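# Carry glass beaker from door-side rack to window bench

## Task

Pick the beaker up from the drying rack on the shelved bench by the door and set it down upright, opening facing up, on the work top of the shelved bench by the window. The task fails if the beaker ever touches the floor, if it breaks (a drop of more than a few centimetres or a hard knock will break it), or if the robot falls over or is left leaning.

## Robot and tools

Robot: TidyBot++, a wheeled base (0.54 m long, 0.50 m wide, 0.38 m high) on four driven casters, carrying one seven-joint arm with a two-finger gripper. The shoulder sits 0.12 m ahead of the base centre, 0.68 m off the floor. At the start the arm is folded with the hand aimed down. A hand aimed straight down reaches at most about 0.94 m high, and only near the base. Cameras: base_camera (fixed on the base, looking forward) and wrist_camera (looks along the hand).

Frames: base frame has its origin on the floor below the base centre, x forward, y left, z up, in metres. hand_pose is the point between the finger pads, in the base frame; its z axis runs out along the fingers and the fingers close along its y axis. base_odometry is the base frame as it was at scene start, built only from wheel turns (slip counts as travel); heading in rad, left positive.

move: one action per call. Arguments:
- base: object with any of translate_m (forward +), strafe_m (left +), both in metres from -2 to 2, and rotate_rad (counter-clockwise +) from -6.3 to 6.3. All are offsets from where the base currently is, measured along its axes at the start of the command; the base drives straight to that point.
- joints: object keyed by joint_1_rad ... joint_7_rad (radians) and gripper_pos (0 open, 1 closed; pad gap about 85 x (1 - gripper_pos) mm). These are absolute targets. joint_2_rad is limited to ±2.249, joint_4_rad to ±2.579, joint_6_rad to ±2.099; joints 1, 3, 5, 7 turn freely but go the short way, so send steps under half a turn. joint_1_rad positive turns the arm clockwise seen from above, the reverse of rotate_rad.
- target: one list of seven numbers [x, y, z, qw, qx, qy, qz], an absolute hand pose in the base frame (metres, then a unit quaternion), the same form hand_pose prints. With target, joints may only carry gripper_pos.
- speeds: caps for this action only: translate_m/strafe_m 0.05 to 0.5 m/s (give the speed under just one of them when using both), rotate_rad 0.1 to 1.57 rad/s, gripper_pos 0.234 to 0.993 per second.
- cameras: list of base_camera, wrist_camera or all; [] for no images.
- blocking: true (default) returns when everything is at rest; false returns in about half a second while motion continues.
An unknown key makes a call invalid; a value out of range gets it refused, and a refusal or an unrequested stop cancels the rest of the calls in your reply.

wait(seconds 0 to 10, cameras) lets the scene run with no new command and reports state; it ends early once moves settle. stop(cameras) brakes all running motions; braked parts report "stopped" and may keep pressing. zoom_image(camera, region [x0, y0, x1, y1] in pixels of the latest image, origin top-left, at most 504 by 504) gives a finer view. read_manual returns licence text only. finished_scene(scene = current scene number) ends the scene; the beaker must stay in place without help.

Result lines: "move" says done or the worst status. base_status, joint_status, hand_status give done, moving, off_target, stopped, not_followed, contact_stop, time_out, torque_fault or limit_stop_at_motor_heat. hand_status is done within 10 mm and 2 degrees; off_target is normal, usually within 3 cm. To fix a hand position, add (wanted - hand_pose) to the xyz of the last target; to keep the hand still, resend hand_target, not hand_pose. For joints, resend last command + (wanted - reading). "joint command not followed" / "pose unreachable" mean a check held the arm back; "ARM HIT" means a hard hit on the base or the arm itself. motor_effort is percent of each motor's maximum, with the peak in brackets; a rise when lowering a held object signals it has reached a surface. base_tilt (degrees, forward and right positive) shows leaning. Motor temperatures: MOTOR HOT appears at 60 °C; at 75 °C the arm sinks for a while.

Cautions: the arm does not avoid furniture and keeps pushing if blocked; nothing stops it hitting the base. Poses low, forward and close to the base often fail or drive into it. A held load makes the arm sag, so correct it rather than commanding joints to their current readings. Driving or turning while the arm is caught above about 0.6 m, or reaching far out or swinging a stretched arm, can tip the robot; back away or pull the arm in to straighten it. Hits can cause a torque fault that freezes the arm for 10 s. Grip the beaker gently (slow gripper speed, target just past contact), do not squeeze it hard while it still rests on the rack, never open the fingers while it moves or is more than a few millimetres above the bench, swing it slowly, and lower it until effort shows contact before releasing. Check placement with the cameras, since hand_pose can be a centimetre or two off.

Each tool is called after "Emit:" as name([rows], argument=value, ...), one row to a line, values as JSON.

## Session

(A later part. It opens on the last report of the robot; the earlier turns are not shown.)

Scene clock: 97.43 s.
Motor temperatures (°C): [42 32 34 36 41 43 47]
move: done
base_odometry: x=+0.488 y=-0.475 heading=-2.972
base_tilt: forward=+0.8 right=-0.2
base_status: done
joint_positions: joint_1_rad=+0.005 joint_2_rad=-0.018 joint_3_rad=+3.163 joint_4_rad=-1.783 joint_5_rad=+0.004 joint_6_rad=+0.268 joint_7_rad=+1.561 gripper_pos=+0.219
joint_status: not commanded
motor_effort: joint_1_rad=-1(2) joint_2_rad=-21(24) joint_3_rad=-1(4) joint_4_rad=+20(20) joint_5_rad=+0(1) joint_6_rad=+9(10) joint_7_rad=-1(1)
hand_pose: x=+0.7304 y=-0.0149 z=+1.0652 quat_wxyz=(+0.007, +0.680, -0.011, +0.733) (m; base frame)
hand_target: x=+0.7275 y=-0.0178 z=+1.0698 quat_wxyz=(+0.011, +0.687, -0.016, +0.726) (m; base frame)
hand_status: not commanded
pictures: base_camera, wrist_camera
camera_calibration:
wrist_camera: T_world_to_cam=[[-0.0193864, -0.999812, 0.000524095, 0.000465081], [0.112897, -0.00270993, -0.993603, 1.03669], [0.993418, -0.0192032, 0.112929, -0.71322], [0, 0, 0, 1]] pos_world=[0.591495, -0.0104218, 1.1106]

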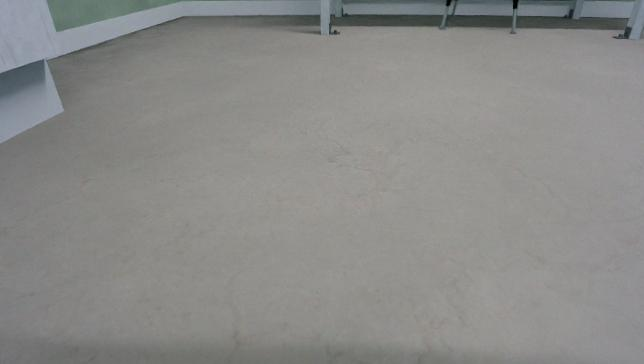

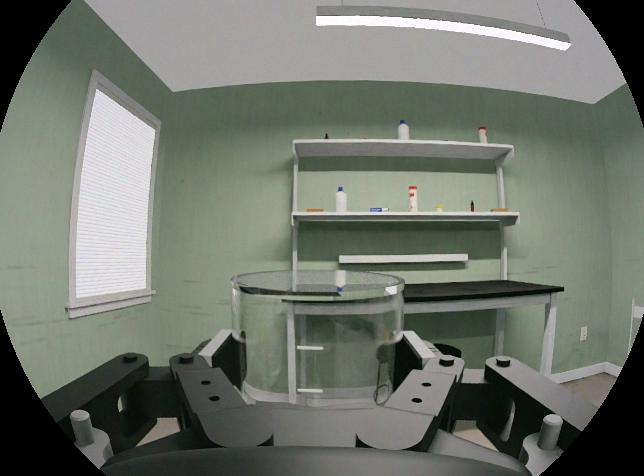

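Emit:
move(base={"rotate_rad": -0.07, "translate_m": 1.0, "strafe_m": -0.27}, joints={"joint_7_rad": 3.13}, cameras=[])

Emit:
move(joints={"joint_7_rad": 4.70})

Scene clock: 102.17 s.
Motor temperatures (°C): [42 32 34 36 41 43 47]
move: done
base_odometry: x=-0.543 y=-0.377 heading=-3.042
base_tilt: forward=+0.8 right=-0.3
base_status: done
joint_positions: joint_1_rad=+0.013 joint_2_rad=-0.019 joint_3_rad=+3.162 joint_4_rad=-1.782 joint_5_rad=+0.004 joint_6_rad=+0.265 joint_7_rad=+3.063 gripper_pos=+0.219
joint_status: all done
motor_effort: joint_1_rad=+0(3) joint_2_rad=-20(23) joint_3_rad=+0(3) joint_4_rad=+20(21) joint_5_rad=-1(1) joint_6_rad=+10(10) joint_7_rad=+0(2)
hand_pose: x=+0.7301 y=-0.0190 z=+1.0648 quat_wxyz=(+0.507, +0.507, +0.455, +0.529) (m; base frame)
hand_target: x=+0.7275 y=-0.0178 z=+1.0698 quat_wxyz=(+0.504, +0.512, +0.458, +0.523) (m; base frame)
hand_status: not commanded
pictures: none
No camera images: "cameras" was empty.

Scene clock: 104.27 s.
Motor temperatures (°C): [42 32 34 36 41 43 47]
move: done
base_odometry: x=-0.543 y=-0.377 heading=-3.042
base_tilt: forward=+0.7 right=-0.3
base_status: not commanded
joint_positions: joint_1_rad=+0.013 joint_2_rad=-0.019 joint_3_rad=+3.162 joint_4_rad=-1.782 joint_5_rad=+0.004 joint_6_rad=+0.265 joint_7_rad=+4.632 gripper_pos=+0.219
joint_status: all done
motor_effort: joint_1_rad=+0(1) joint_2_rad=-21(22) joint_3_rad=-1(2) joint_4_rad=+20(20) joint_5_rad=+0(1) joint_6_rad=+9(10) joint_7_rad=-1(2)
hand_pose: x=+0.7301 y=-0.0190 z=+1.0648 quat_wxyz=(+0.732, +0.037, +0.680, +0.016) (m; base frame)
hand_target: x=+0.7275 y=-0.0178 z=+1.0698 quat_wxyz=(+0.726, +0.038, +0.686, +0.013) (m; base frame)
hand_status: not commanded
pictures: base_camera, wrist_camera
camera_calibration:
wrist_camera: T_world_to_cam=[[0.0339853, 0.996945, 0.0703187, -0.0789666], [-0.0357833, -0.0691005, 0.996968, -0.975934], [0.998782, -0.0363984, 0.0333256, -0.632465], [0, 0, 0, 1]] pos_world=[0.599456, -0.0117329, 0.999605]

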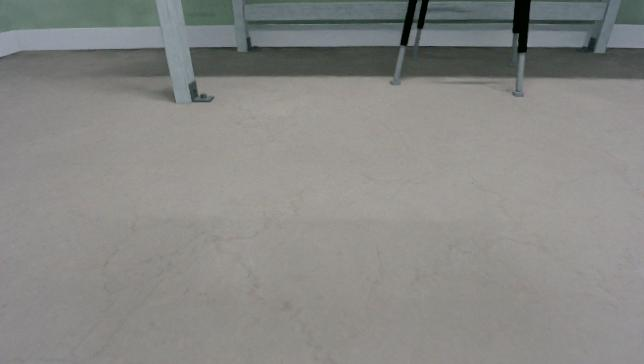

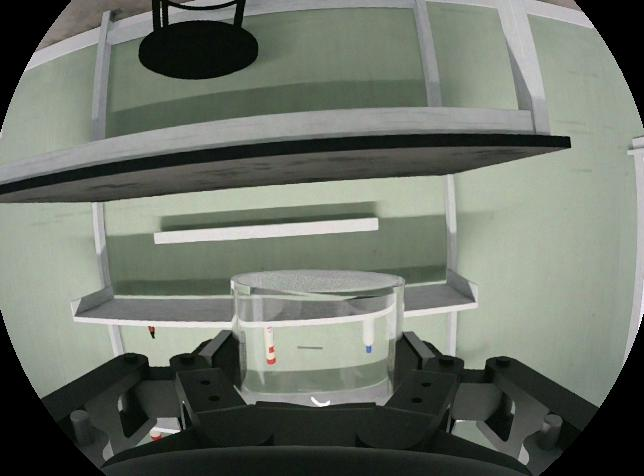

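Emit:
move(base={"rotate_rad": -0.045, "translate_m": 0.30}, joints={"joint_2_rad": 0.01, "joint_4_rad": -1.915, "joint_6_rad": 0.31, "joint_7_rad": 4.77})

Scene clock: 108.17 s.
Motor temperatures (°C): [42 32 34 36 41 43 47]
move: done
base_odometry: x=-0.842 y=-0.407 heading=-3.087
base_tilt: forward=+0.8 right=-0.3
base_status: done
joint_positions: joint_1_rad=+0.015 joint_2_rad=+0.006 joint_3_rad=+3.162 joint_4_rad=-1.900 joint_5_rad=+0.004 joint_6_rad=+0.268 joint_7_rad=+4.701 gripper_pos=+0.219
joint_status: all done
motor_effort: joint_1_rad=+0(3) joint_2_rad=-20(23) joint_3_rad=-1(4) joint_4_rad=+19(21) joint_5_rad=-1(1) joint_6_rad=+10(12) joint_7_rad=+0(1)
hand_pose: x=+0.7290 y=-0.0203 z=+0.9782 quat_wxyz=(+0.683, +0.016, +0.730, -0.009) (m; base frame)
hand_target: x=+0.7289 y=-0.0194 z=+0.9796 quat_wxyz=(+0.691, +0.016, +0.723, -0.015) (m; base frame)
hand_status: not commanded
pictures: base_camera, wrist_camera
camera_calibration:
wrist_camera: T_world_to_cam=[[0.0415618, 0.999136, 0.000597765, -0.00888853], [0.105701, -0.00499183, 0.994385, -0.989073], [0.993529, -0.0412653, -0.105817, -0.48871], [0, 0, 0, 1]] pos_world=[0.590463, -0.0162232, 0.931812]

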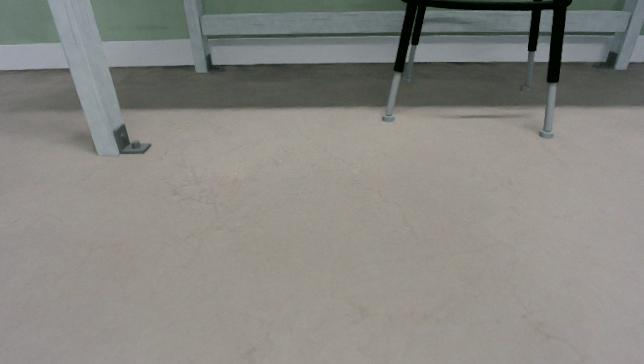

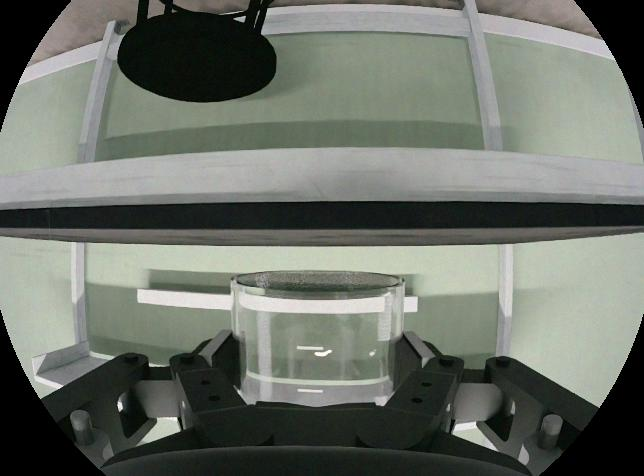

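Emit:
move(joints={"joint_6_rad": 0.365})

Scene clock: 111.47 s.
Motor temperatures (°C): [42 32 34 36 41 43 47]
move: done
base_odometry: x=-0.842 y=-0.407 heading=-3.087
base_tilt: forward=+0.8 right=-0.3
base_status: not commanded
joint_positions: joint_1_rad=+0.015 joint_2_rad=+0.006 joint_3_rad=+3.162 joint_4_rad=-1.900 joint_5_rad=+0.004 joint_6_rad=+0.323 joint_7_rad=+4.702 gripper_pos=+0.219
joint_status: all done
motor_effort: joint_1_rad=+0(1) joint_2_rad=-21(22) joint_3_rad=-2(2) joint_4_rad=+19(21) joint_5_rad=-1(1) joint_6_rad=+10(11) joint_7_rad=+0(1)
hand_pose: x=+0.7297 y=-0.0202 z=+0.9951 quat_wxyz=(+0.702, +0.015, +0.711, -0.010) (m; base frame)
hand_target: x=+0.7291 y=-0.0204 z=+0.9967 quat_wxyz=(+0.710, +0.017, +0.703, -0.016) (m; base frame)
hand_status: not commanded
pictures: base_camera, wrist_camera
camera_calibration:
wrist_camera: T_world_to_cam=[[0.0413189, 0.999146, 0.000534965, -0.00872436], [0.0513043, -0.00265637, 0.99868, -0.970501], [0.997828, -0.0412369, -0.0513702, -0.544914], [0, 0, 0, 1]] pos_world=[0.593882, -0.0163317, 0.941231]

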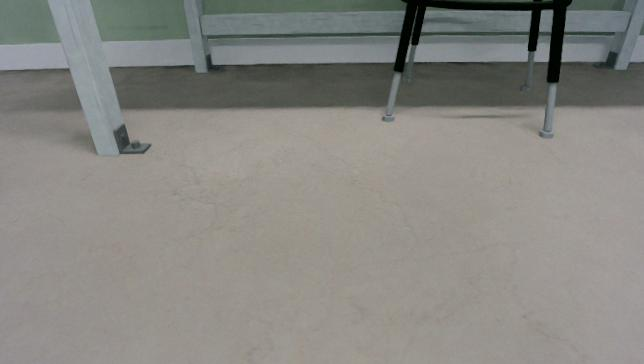

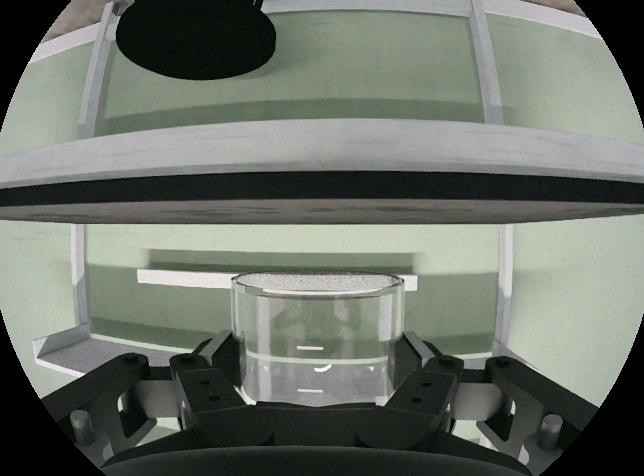

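Emit:
move(base={"translate_m": 0.16}, speeds={"translate_m": 0.15})

Emit:
move(joints={"joint_2_rad": 0.075, "joint_6_rad": 0.415})

Scene clock: 114.57 s.
Motor temperatures (°C): [42 32 34 36 41 43 47]
move: done
base_odometry: x=-1.002 y=-0.416 heading=-3.087
base_tilt: forward=+0.8 right=-0.2
base_status: done
joint_positions: joint_1_rad=+0.015 joint_2_rad=+0.009 joint_3_rad=+3.162 joint_4_rad=-1.900 joint_5_rad=+0.004 joint_6_rad=+0.323 joint_7_rad=+4.702 gripper_pos=+0.219
joint_status: not commanded
motor_effort: joint_1_rad=+0(1) joint_2_rad=-19(24) joint_3_rad=-1(2) joint_4_rad=+19(20) joint_5_rad=-1(1) joint_6_rad=+10(10) joint_7_rad=+0(1)
hand_pose: x=+0.7306 y=-0.0202 z=+0.9934 quat_wxyz=(+0.701, +0.015, +0.712, -0.010) (m; base frame)
hand_target: x=+0.7291 y=-0.0204 z=+0.9967 quat_wxyz=(+0.710, +0.017, +0.703, -0.016) (m; base frame)
hand_status: not commanded
pictures: base_camera, wrist_camera
camera_calibration:
wrist_camera: T_world_to_cam=[[0.0413184, 0.999146, 0.000339811, -0.00855214], [0.0541255, -0.00257789, 0.998531, -0.970735], [0.997679, -0.0412393, -0.0541858, -0.542977], [0, 0, 0, 1]] pos_world=[0.594612, -0.0163496, 0.93989]

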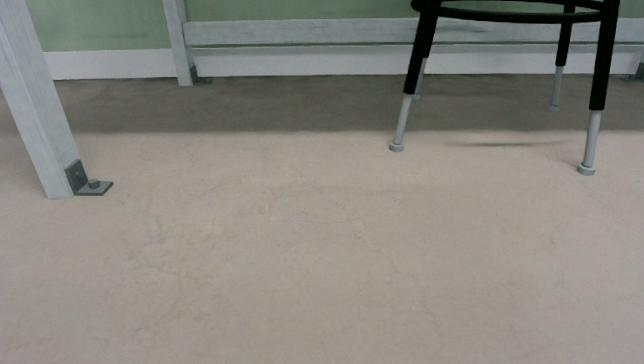

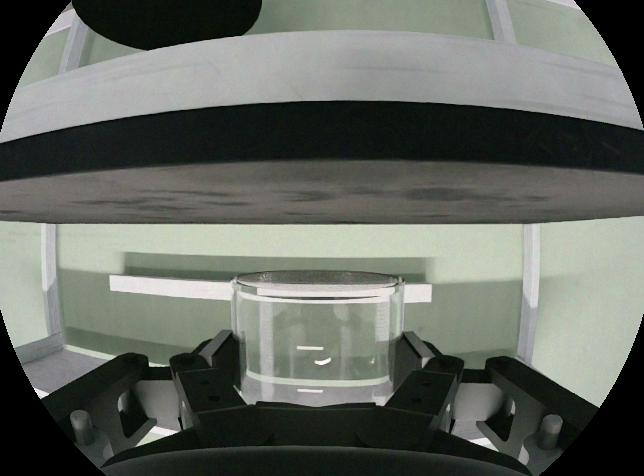

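Scene clock: 115.43 s.
Motor temperatures (°C): [42 32 34 36 41 43 47]
move: done
base_odometry: x=-1.002 y=-0.416 heading=-3.087
base_tilt: forward=+0.8 right=-0.3
base_status: not commanded
joint_positions: joint_1_rad=+0.015 joint_2_rad=+0.068 joint_3_rad=+3.162 joint_4_rad=-1.900 joint_5_rad=+0.004 joint_6_rad=+0.359 joint_7_rad=+4.702 gripper_pos=+0.219
joint_status: all done
motor_effort: joint_1_rad=+0(0) joint_2_rad=-22(24) joint_3_rad=-2(2) joint_4_rad=+19(20) joint_5_rad=-1(1) joint_6_rad=+10(10) joint_7_rad=+0(1)
hand_pose: x=+0.7485 y=-0.0205 z=+0.9683 quat_wxyz=(+0.694, +0.015, +0.720, -0.010) (m; base frame)
hand_target: x=+0.7487 y=-0.0215 z=+0.9719 quat_wxyz=(+0.705, +0.017, +0.709, -0.018) (m; base frame)
hand_status: not commanded
pictures: base_camera, wrist_camera
camera_calibration:
wrist_camera: T_world_to_cam=[[0.0411579, 0.999152, -0.000943116, -0.00768865], [0.076124, -0.00219459, 0.997096, -0.961725], [0.996249, -0.0411102, -0.0761498, -0.539851], [0, 0, 0, 1]] pos_world=[0.611353, -0.0166218, 0.917815]

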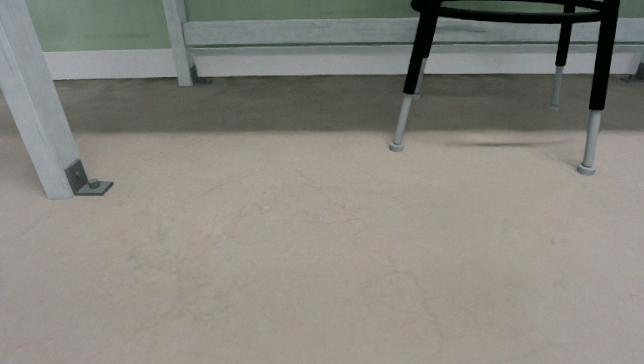

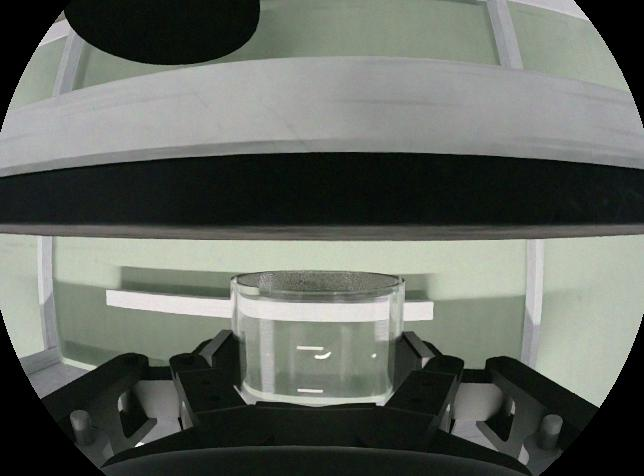

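Emit:
move(base={"translate_m": 0.035}, speeds={"translate_m": 0.1})

Emit:
move(joints={"joint_2_rad": 0.105, "joint_6_rad": 0.47})

Emit:
move(joints={"joint_2_rad": 0.125, "joint_6_rad": 0.485})

Scene clock: 120.40 s.
Motor temperatures (°C): [42 32 34 36 41 43 47]
move: done
base_odometry: x=-1.037 y=-0.418 heading=-3.087
base_tilt: forward=+0.8 right=-0.3
base_status: done
joint_positions: joint_1_rad=+0.015 joint_2_rad=+0.073 joint_3_rad=+3.162 joint_4_rad=-1.900 joint_5_rad=+0.004 joint_6_rad=+0.360 joint_7_rad=+4.702 gripper_pos=+0.219
joint_status: not commanded
motor_effort: joint_1_rad=+0(1) joint_2_rad=-23(25) joint_3_rad=-1(2) joint_4_rad=+19(20) joint_5_rad=-1(1) joint_6_rad=+10(10) joint_7_rad=-1(1)
hand_pose: x=+0.7498 y=-0.0205 z=+0.9654 quat_wxyz=(+0.692, +0.015, +0.722, -0.010) (m; base frame)
hand_target: x=+0.7487 y=-0.0215 z=+0.9719 quat_wxyz=(+0.705, +0.017, +0.709, -0.018) (m; base frame)
hand_status: not commanded
pictures: base_camera, wrist_camera
camera_calibration:
wrist_camera: T_world_to_cam=[[0.0411501, 0.999152, -0.00112546, -0.00754462], [0.0807211, -0.00220176, 0.996734, -0.961989], [0.995887, -0.0411066, -0.0807433, -0.536715], [0, 0, 0, 1]] pos_world=[0.612471, -0.0166424, 0.915503]

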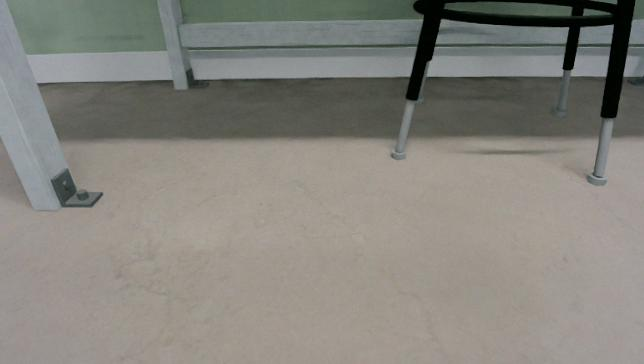

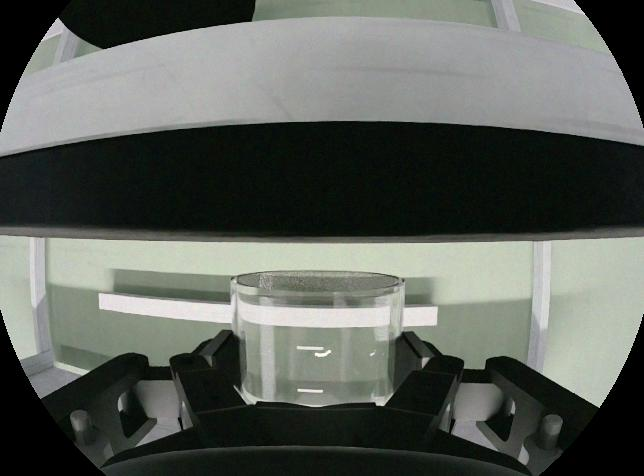

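Scene clock: 121.07 s.
Motor temperatures (°C): [42 32 34 36 41 43 47]
move: done
base_odometry: x=-1.037 y=-0.418 heading=-3.087
base_tilt: forward=+0.8 right=-0.3
base_status: not commanded
joint_positions: joint_1_rad=+0.015 joint_2_rad=+0.092 joint_3_rad=+3.162 joint_4_rad=-1.900 joint_5_rad=+0.004 joint_6_rad=+0.416 joint_7_rad=+4.702 gripper_pos=+0.219
joint_status: all done
motor_effort: joint_1_rad=+0(1) joint_2_rad=-23(24) joint_3_rad=+0(1) joint_4_rad=+19(19) joint_5_rad=+0(1) joint_6_rad=+10(11) joint_7_rad=+0(1)
hand_pose: x=+0.7559 y=-0.0205 z=+0.9703 quat_wxyz=(+0.705, +0.014, +0.709, -0.010) (m; base frame)
hand_target: x=+0.7572 y=-0.0225 z=+0.9700 quat_wxyz=(+0.714, +0.017, +0.700, -0.020) (m; base frame)
hand_status: not commanded
pictures: base_camera, wrist_camera
camera_calibration:
wrist_camera: T_world_to_cam=[[0.0409115, 0.999162, -0.001264, -0.00746073], [0.0444407, -0.000555851, 0.999012, -0.94216], [0.998174, -0.0409273, -0.0444262, -0.579326], [0, 0, 0, 1]] pos_world=[0.620444, -0.0167795, 0.915482]

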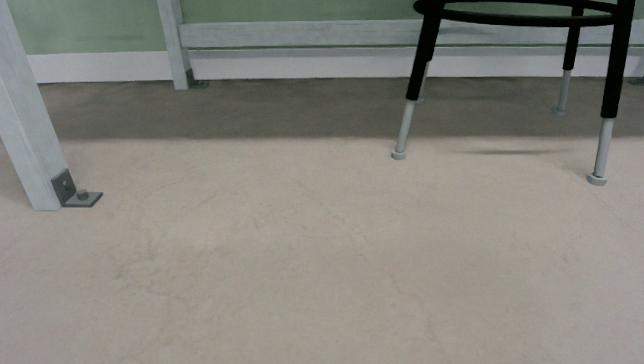

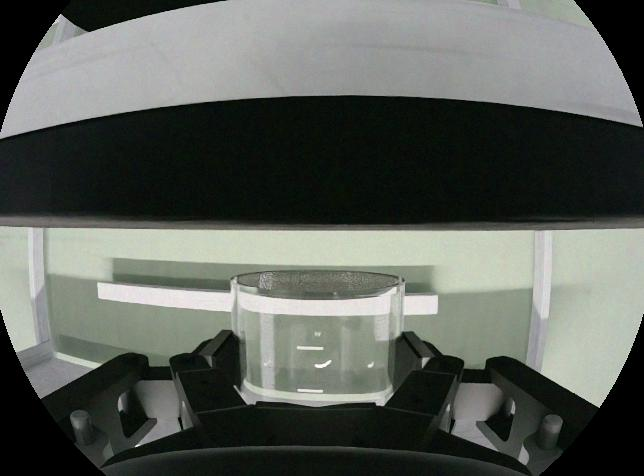

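Scene clock: 121.73 s.
Motor temperatures (°C): [42 32 34 36 41 43 47]
move: done
base_odometry: x=-1.037 y=-0.418 heading=-3.087
base_tilt: forward=+0.8 right=-0.2
base_status: not commanded
joint_positions: joint_1_rad=+0.015 joint_2_rad=+0.111 joint_3_rad=+3.162 joint_4_rad=-1.900 joint_5_rad=+0.004 joint_6_rad=+0.428 joint_7_rad=+4.702 gripper_pos=+0.219
joint_status: all done
motor_effort: joint_1_rad=+0(1) joint_2_rad=-23(25) joint_3_rad=+0(2) joint_4_rad=+19(19) joint_5_rad=-1(1) joint_6_rad=+9(10) joint_7_rad=+0(1)
hand_pose: x=+0.7612 y=-0.0206 z=+0.9624 quat_wxyz=(+0.703, +0.014, +0.711, -0.010) (m; base frame)
hand_target: x=+0.7628 y=-0.0228 z=+0.9618 quat_wxyz=(+0.712, +0.017, +0.702, -0.020) (m; base frame)
hand_status: not commanded
pictures: base_camera, wrist_camera
camera_calibration:
wrist_camera: T_world_to_cam=[[0.0408341, 0.999165, -0.00165703, -0.00719098], [0.0502863, -0.000398793, 0.998735, -0.938644], [0.9979, -0.0408657, -0.0502606, -0.579183], [0, 0, 0, 1]] pos_world=[0.625461, -0.0168581, 0.908334]

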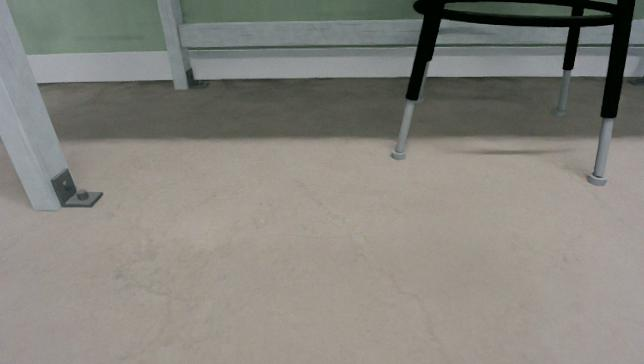

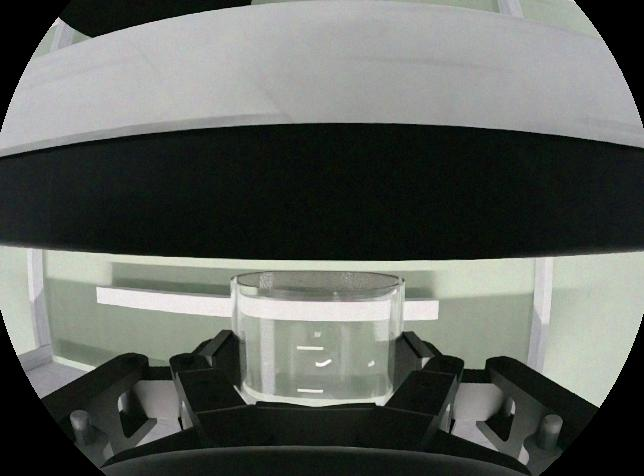

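Emit:
move(joints={"joint_2_rad": 0.145, "joint_6_rad": 0.50})

Emit:
move(joints={"joint_2_rad": 0.160, "joint_6_rad": 0.515})

Emit:
move(joints={"joint_2_rad": 0.175, "joint_6_rad": 0.53})

Scene clock: 122.97 s.
Motor temperatures (°C): [42 32 34 36 41 43 47]
move: done
base_odometry: x=-1.037 y=-0.418 heading=-3.087
base_tilt: forward=+0.8 right=-0.3
base_status: not commanded
joint_positions: joint_1_rad=+0.015 joint_2_rad=+0.131 joint_3_rad=+3.162 joint_4_rad=-1.900 joint_5_rad=+0.004 joint_6_rad=+0.443 joint_7_rad=+4.702 gripper_pos=+0.219
joint_status: all done
motor_effort: joint_1_rad=+0(0) joint_2_rad=-24(26) joint_3_rad=-1(2) joint_4_rad=+19(19) joint_5_rad=-1(1) joint_6_rad=+10(10) joint_7_rad=-1(1)
hand_pose: x=+0.7667 y=-0.0206 z=+0.9543 quat_wxyz=(+0.701, +0.014, +0.713, -0.010) (m; base frame)
hand_target: x=+0.7682 y=-0.0231 z=+0.9535 quat_wxyz=(+0.710, +0.017, +0.703, -0.021) (m; base frame)
hand_status: not commanded
pictures: base_camera, wrist_camera
camera_calibration:
wrist_camera: T_world_to_cam=[[0.0407384, 0.999168, -0.00212133, -0.00685379], [0.0550327, -0.000123933, 0.998485, -0.934283], [0.997653, -0.0407934, -0.0549919, -0.580375], [0, 0, 0, 1]] pos_world=[0.630708, -0.0169432, 0.900936]

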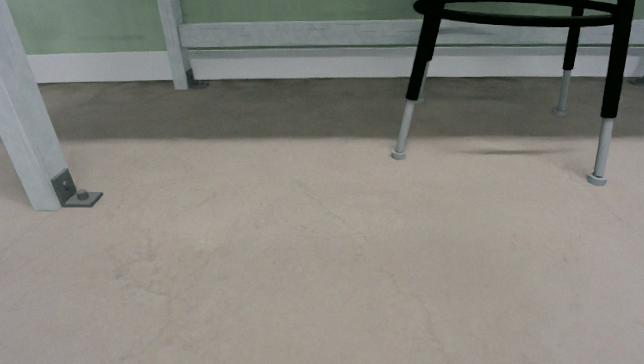

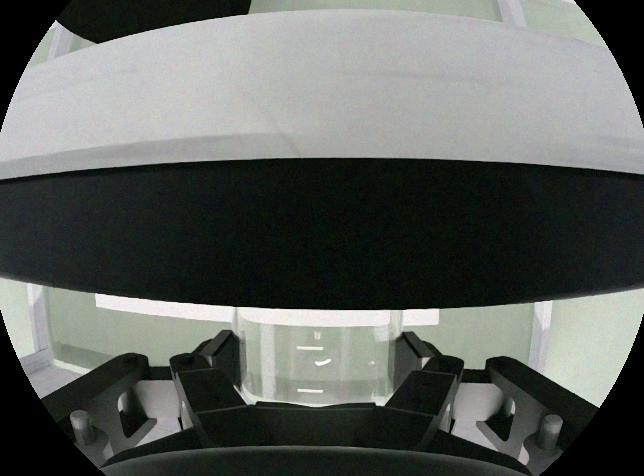

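Scene clock: 123.57 s.
Motor temperatures (°C): [42 32 34 36 41 43 47]
move: done
base_odometry: x=-1.037 y=-0.418 heading=-3.087
base_tilt: forward=+0.8 right=-0.2
base_status: not commanded
joint_positions: joint_1_rad=+0.015 joint_2_rad=+0.145 joint_3_rad=+3.162 joint_4_rad=-1.900 joint_5_rad=+0.004 joint_6_rad=+0.458 joint_7_rad=+4.702 gripper_pos=+0.219
joint_status: all done
motor_effort: joint_1_rad=+0(1) joint_2_rad=-25(25) joint_3_rad=-1(2) joint_4_rad=+19(19) joint_5_rad=+0(1) joint_6_rad=+10(11) joint_7_rad=+0(1)
hand_pose: x=+0.7706 y=-0.0207 z=+0.9498 quat_wxyz=(+0.701, +0.014, +0.713, -0.010) (m; base frame)
hand_target: x=+0.7722 y=-0.0234 z=+0.9484 quat_wxyz=(+0.710, +0.017, +0.703, -0.021) (m; base frame)
hand_status: not commanded
pictures: base_camera, wrist_camera
camera_calibration:
wrist_camera: T_world_to_cam=[[0.0406508, 0.999171, -0.00238114, -0.00667367], [0.054386, 0.000166923, 0.99852, -0.929488], [0.997692, -0.0407201, -0.0543341, -0.585133], [0, 0, 0, 1]] pos_world=[0.634605, -0.0170034, 0.896304]

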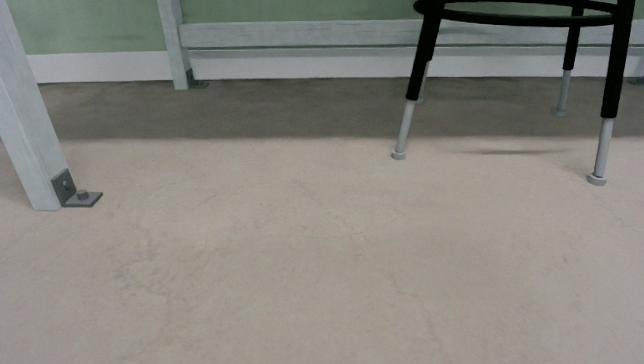

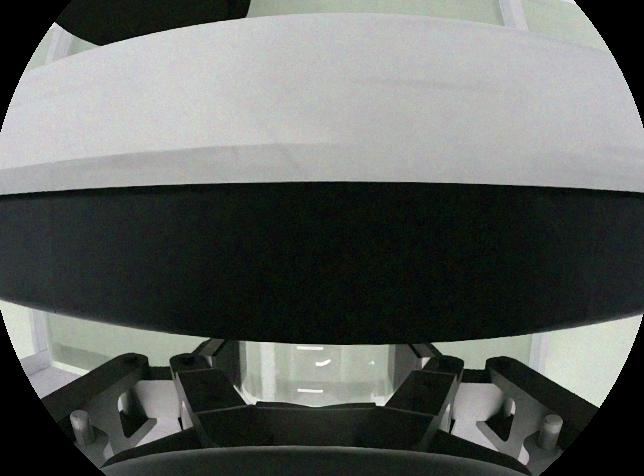

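Scene clock: 124.13 s.
Motor temperatures (°C): [42 32 34 36 41 43 47]
move: done
base_odometry: x=-1.037 y=-0.418 heading=-3.087
base_tilt: forward=+0.8 right=-0.3
base_status: not commanded
joint_positions: joint_1_rad=+0.015 joint_2_rad=+0.154 joint_3_rad=+3.162 joint_4_rad=-1.900 joint_5_rad=+0.004 joint_6_rad=+0.477 joint_7_rad=+4.702 gripper_pos=+0.219
joint_status: all done
motor_effort: joint_1_rad=-1(1) joint_2_rad=-25(25) joint_3_rad=-1(2) joint_4_rad=+18(19) joint_5_rad=-1(1) joint_6_rad=+9(11) joint_7_rad=+0(1)
hand_pose: x=+0.7732 y=-0.0207 z=+0.9496 quat_wxyz=(+0.705, +0.013, +0.709, -0.011) (m; base frame)
hand_target: x=+0.7761 y=-0.0236 z=+0.9433 quat_wxyz=(+0.710, +0.017, +0.703, -0.022) (m; base frame)
hand_status: not commanded
pictures: base_camera, wrist_camera
camera_calibration:
wrist_camera: T_world_to_cam=[[0.0405524, 0.999174, -0.00267752, -0.00641898], [0.0446384, 0.000865366, 0.999003, -0.922345], [0.99818, -0.0406315, -0.0445665, -0.597389], [0, 0, 0, 1]] pos_world=[0.637734, -0.017061, 0.894784]

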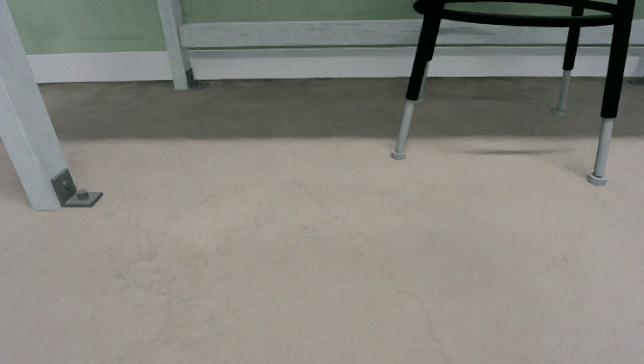

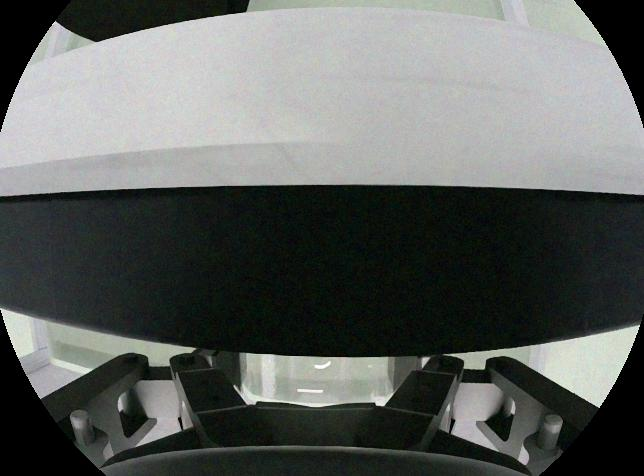

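Emit:
move(joints={"gripper_pos": 0.0}, speeds={"gripper_pos": 0.234})

Emit:
move(base={"translate_m": -0.3}, speeds={"translate_m": 0.15})

Emit:
move(joints={"joint_2_rad": 0.0, "joint_6_rad": 0.36})

Scene clock: 125.93 s.
Motor temperatures (°C): [42 32 34 36 41 43 47]
move: done
base_odometry: x=-1.037 y=-0.418 heading=-3.087
base_tilt: forward=+0.8 right=-0.3
base_status: not commanded
joint_positions: joint_1_rad=+0.015 joint_2_rad=+0.154 joint_3_rad=+3.162 joint_4_rad=-1.900 joint_5_rad=+0.004 joint_6_rad=+0.479 joint_7_rad=+4.702 gripper_pos=+0.000
joint_status: all done
motor_effort: joint_1_rad=+0(1) joint_2_rad=-23(25) joint_3_rad=-1(2) joint_4_rad=+17(18) joint_5_rad=-1(1) joint_6_rad=+9(9) joint_7_rad=-1(1)
hand_pose: x=+0.7732 y=-0.0207 z=+0.9501 quat_wxyz=(+0.705, +0.013, +0.709, -0.011) (m; base frame)
hand_target: x=+0.7761 y=-0.0236 z=+0.9433 quat_wxyz=(+0.710, +0.017, +0.703, -0.022) (m; base frame)
hand_status: not commanded
pictures: base_camera, wrist_camera
camera_calibration:
wrist_camera: T_world_to_cam=[[0.0405462, 0.999174, -0.00266756, -0.00642582], [0.0430265, 0.000921285, 0.999074, -0.921657], [0.998251, -0.0406234, -0.0429536, -0.598964], [0, 0, 0, 1]] pos_world=[0.637833, -0.0170624, 0.895058]

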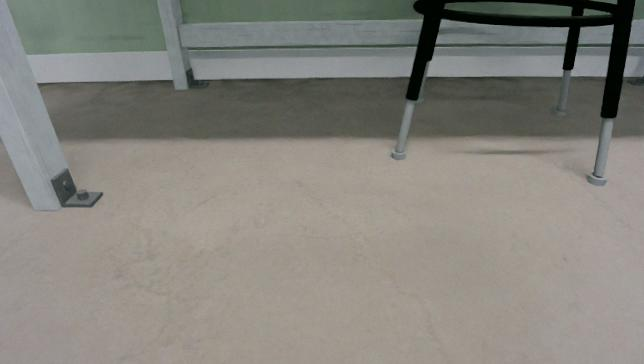

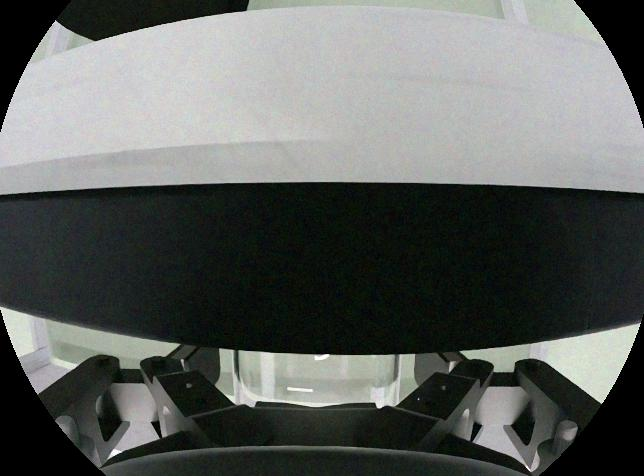

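Scene clock: 128.57 s.
Motor temperatures (°C): [42 32 34 36 41 43 47]
move: done
base_odometry: x=-0.737 y=-0.402 heading=-3.087
base_tilt: forward=+0.7 right=-0.3
base_status: done
joint_positions: joint_1_rad=+0.015 joint_2_rad=+0.161 joint_3_rad=+3.162 joint_4_rad=-1.900 joint_5_rad=+0.004 joint_6_rad=+0.480 joint_7_rad=+4.702 gripper_pos=+0.000
joint_status: not commanded
motor_effort: joint_1_rad=+0(1) joint_2_rad=-24(27) joint_3_rad=-1(2) joint_4_rad=+17(18) joint_5_rad=-1(1) joint_6_rad=+9(9) joint_7_rad=+0(1)
hand_pose: x=+0.7751 y=-0.0207 z=+0.9457 quat_wxyz=(+0.703, +0.013, +0.711, -0.011) (m; base frame)
hand_target: x=+0.7761 y=-0.0236 z=+0.9433 quat_wxyz=(+0.710, +0.017, +0.703, -0.022) (m; base frame)
hand_status: not commanded
pictures: base_camera, wrist_camera
camera_calibration:
wrist_camera: T_world_to_cam=[[0.0405229, 0.999175, -0.00284215, -0.00630447], [0.0492162, 0.000845017, 0.998788, -0.921876], [0.997966, -0.0406136, -0.0491413, -0.594988], [0, 0, 0, 1]] pos_world=[0.639405, -0.0170864, 0.891502]

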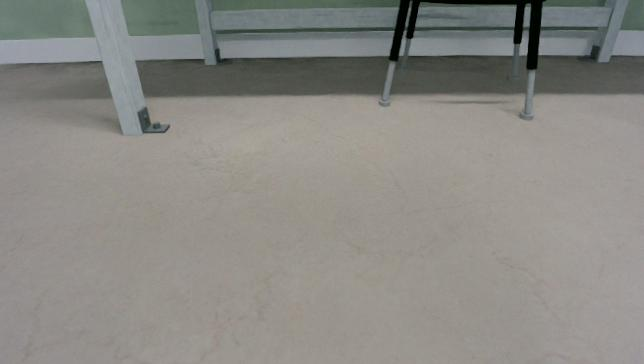

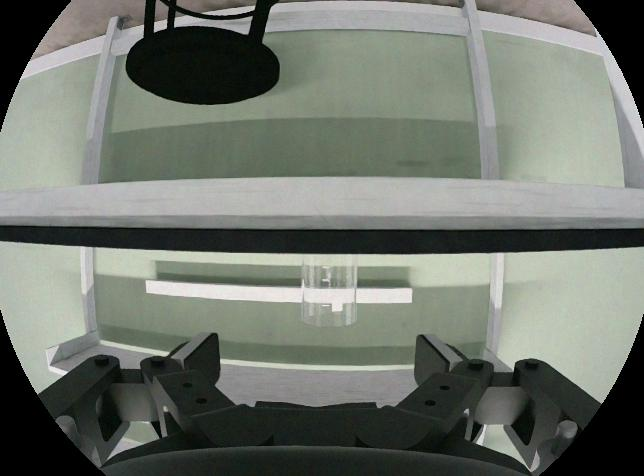

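Scene clock: 129.70 s.
Motor temperatures (°C): [42 32 34 36 41 43 47]
move: done
base_odometry: x=-0.737 y=-0.402 heading=-3.087
base_tilt: forward=+0.8 right=-0.2
base_status: not commanded
joint_positions: joint_1_rad=+0.015 joint_2_rad=+0.012 joint_3_rad=+3.162 joint_4_rad=-1.900 joint_5_rad=+0.004 joint_6_rad=+0.417 joint_7_rad=+4.702 gripper_pos=+0.000
joint_status: all done
motor_effort: joint_1_rad=+0(1) joint_2_rad=-20(27) joint_3_rad=-1(2) joint_4_rad=+18(18) joint_5_rad=-1(1) joint_6_rad=+9(10) joint_7_rad=+0(1)
hand_pose: x=+0.7306 y=-0.0201 z=+1.0210 quat_wxyz=(+0.733, +0.014, +0.680, -0.010) (m; base frame)
hand_target: x=+0.7260 y=-0.0203 z=+1.0012 quat_wxyz=(+0.712, +0.017, +0.702, -0.016) (m; base frame)
hand_status: not commanded
pictures: base_camera, wrist_camera
camera_calibration:
wrist_camera: T_world_to_cam=[[0.0409433, 0.999161, 0.000563264, -0.00864002], [-0.0371999, 0.000961016, 0.999307, -0.932266], [0.998469, -0.0409359, 0.037208, -0.635391], [0, 0, 0, 1]] pos_world=[0.600092, -0.0164816, 0.955266]

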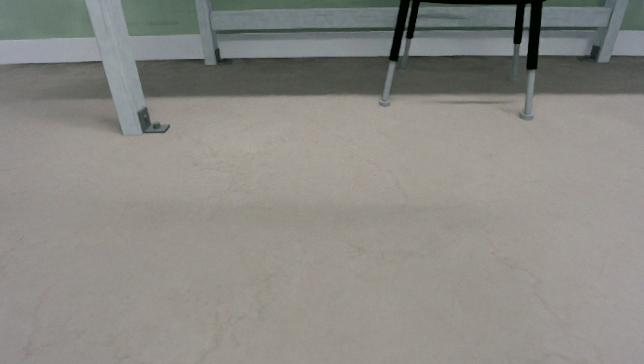

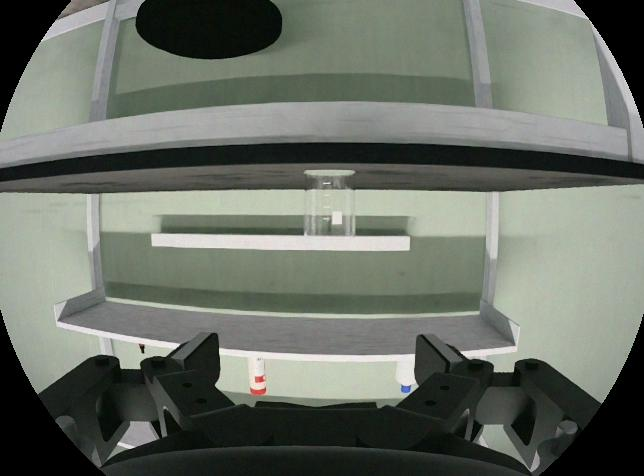

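Standing upright.

Emit:
finished_scene(scene=1)

The scene is finished: the task was done.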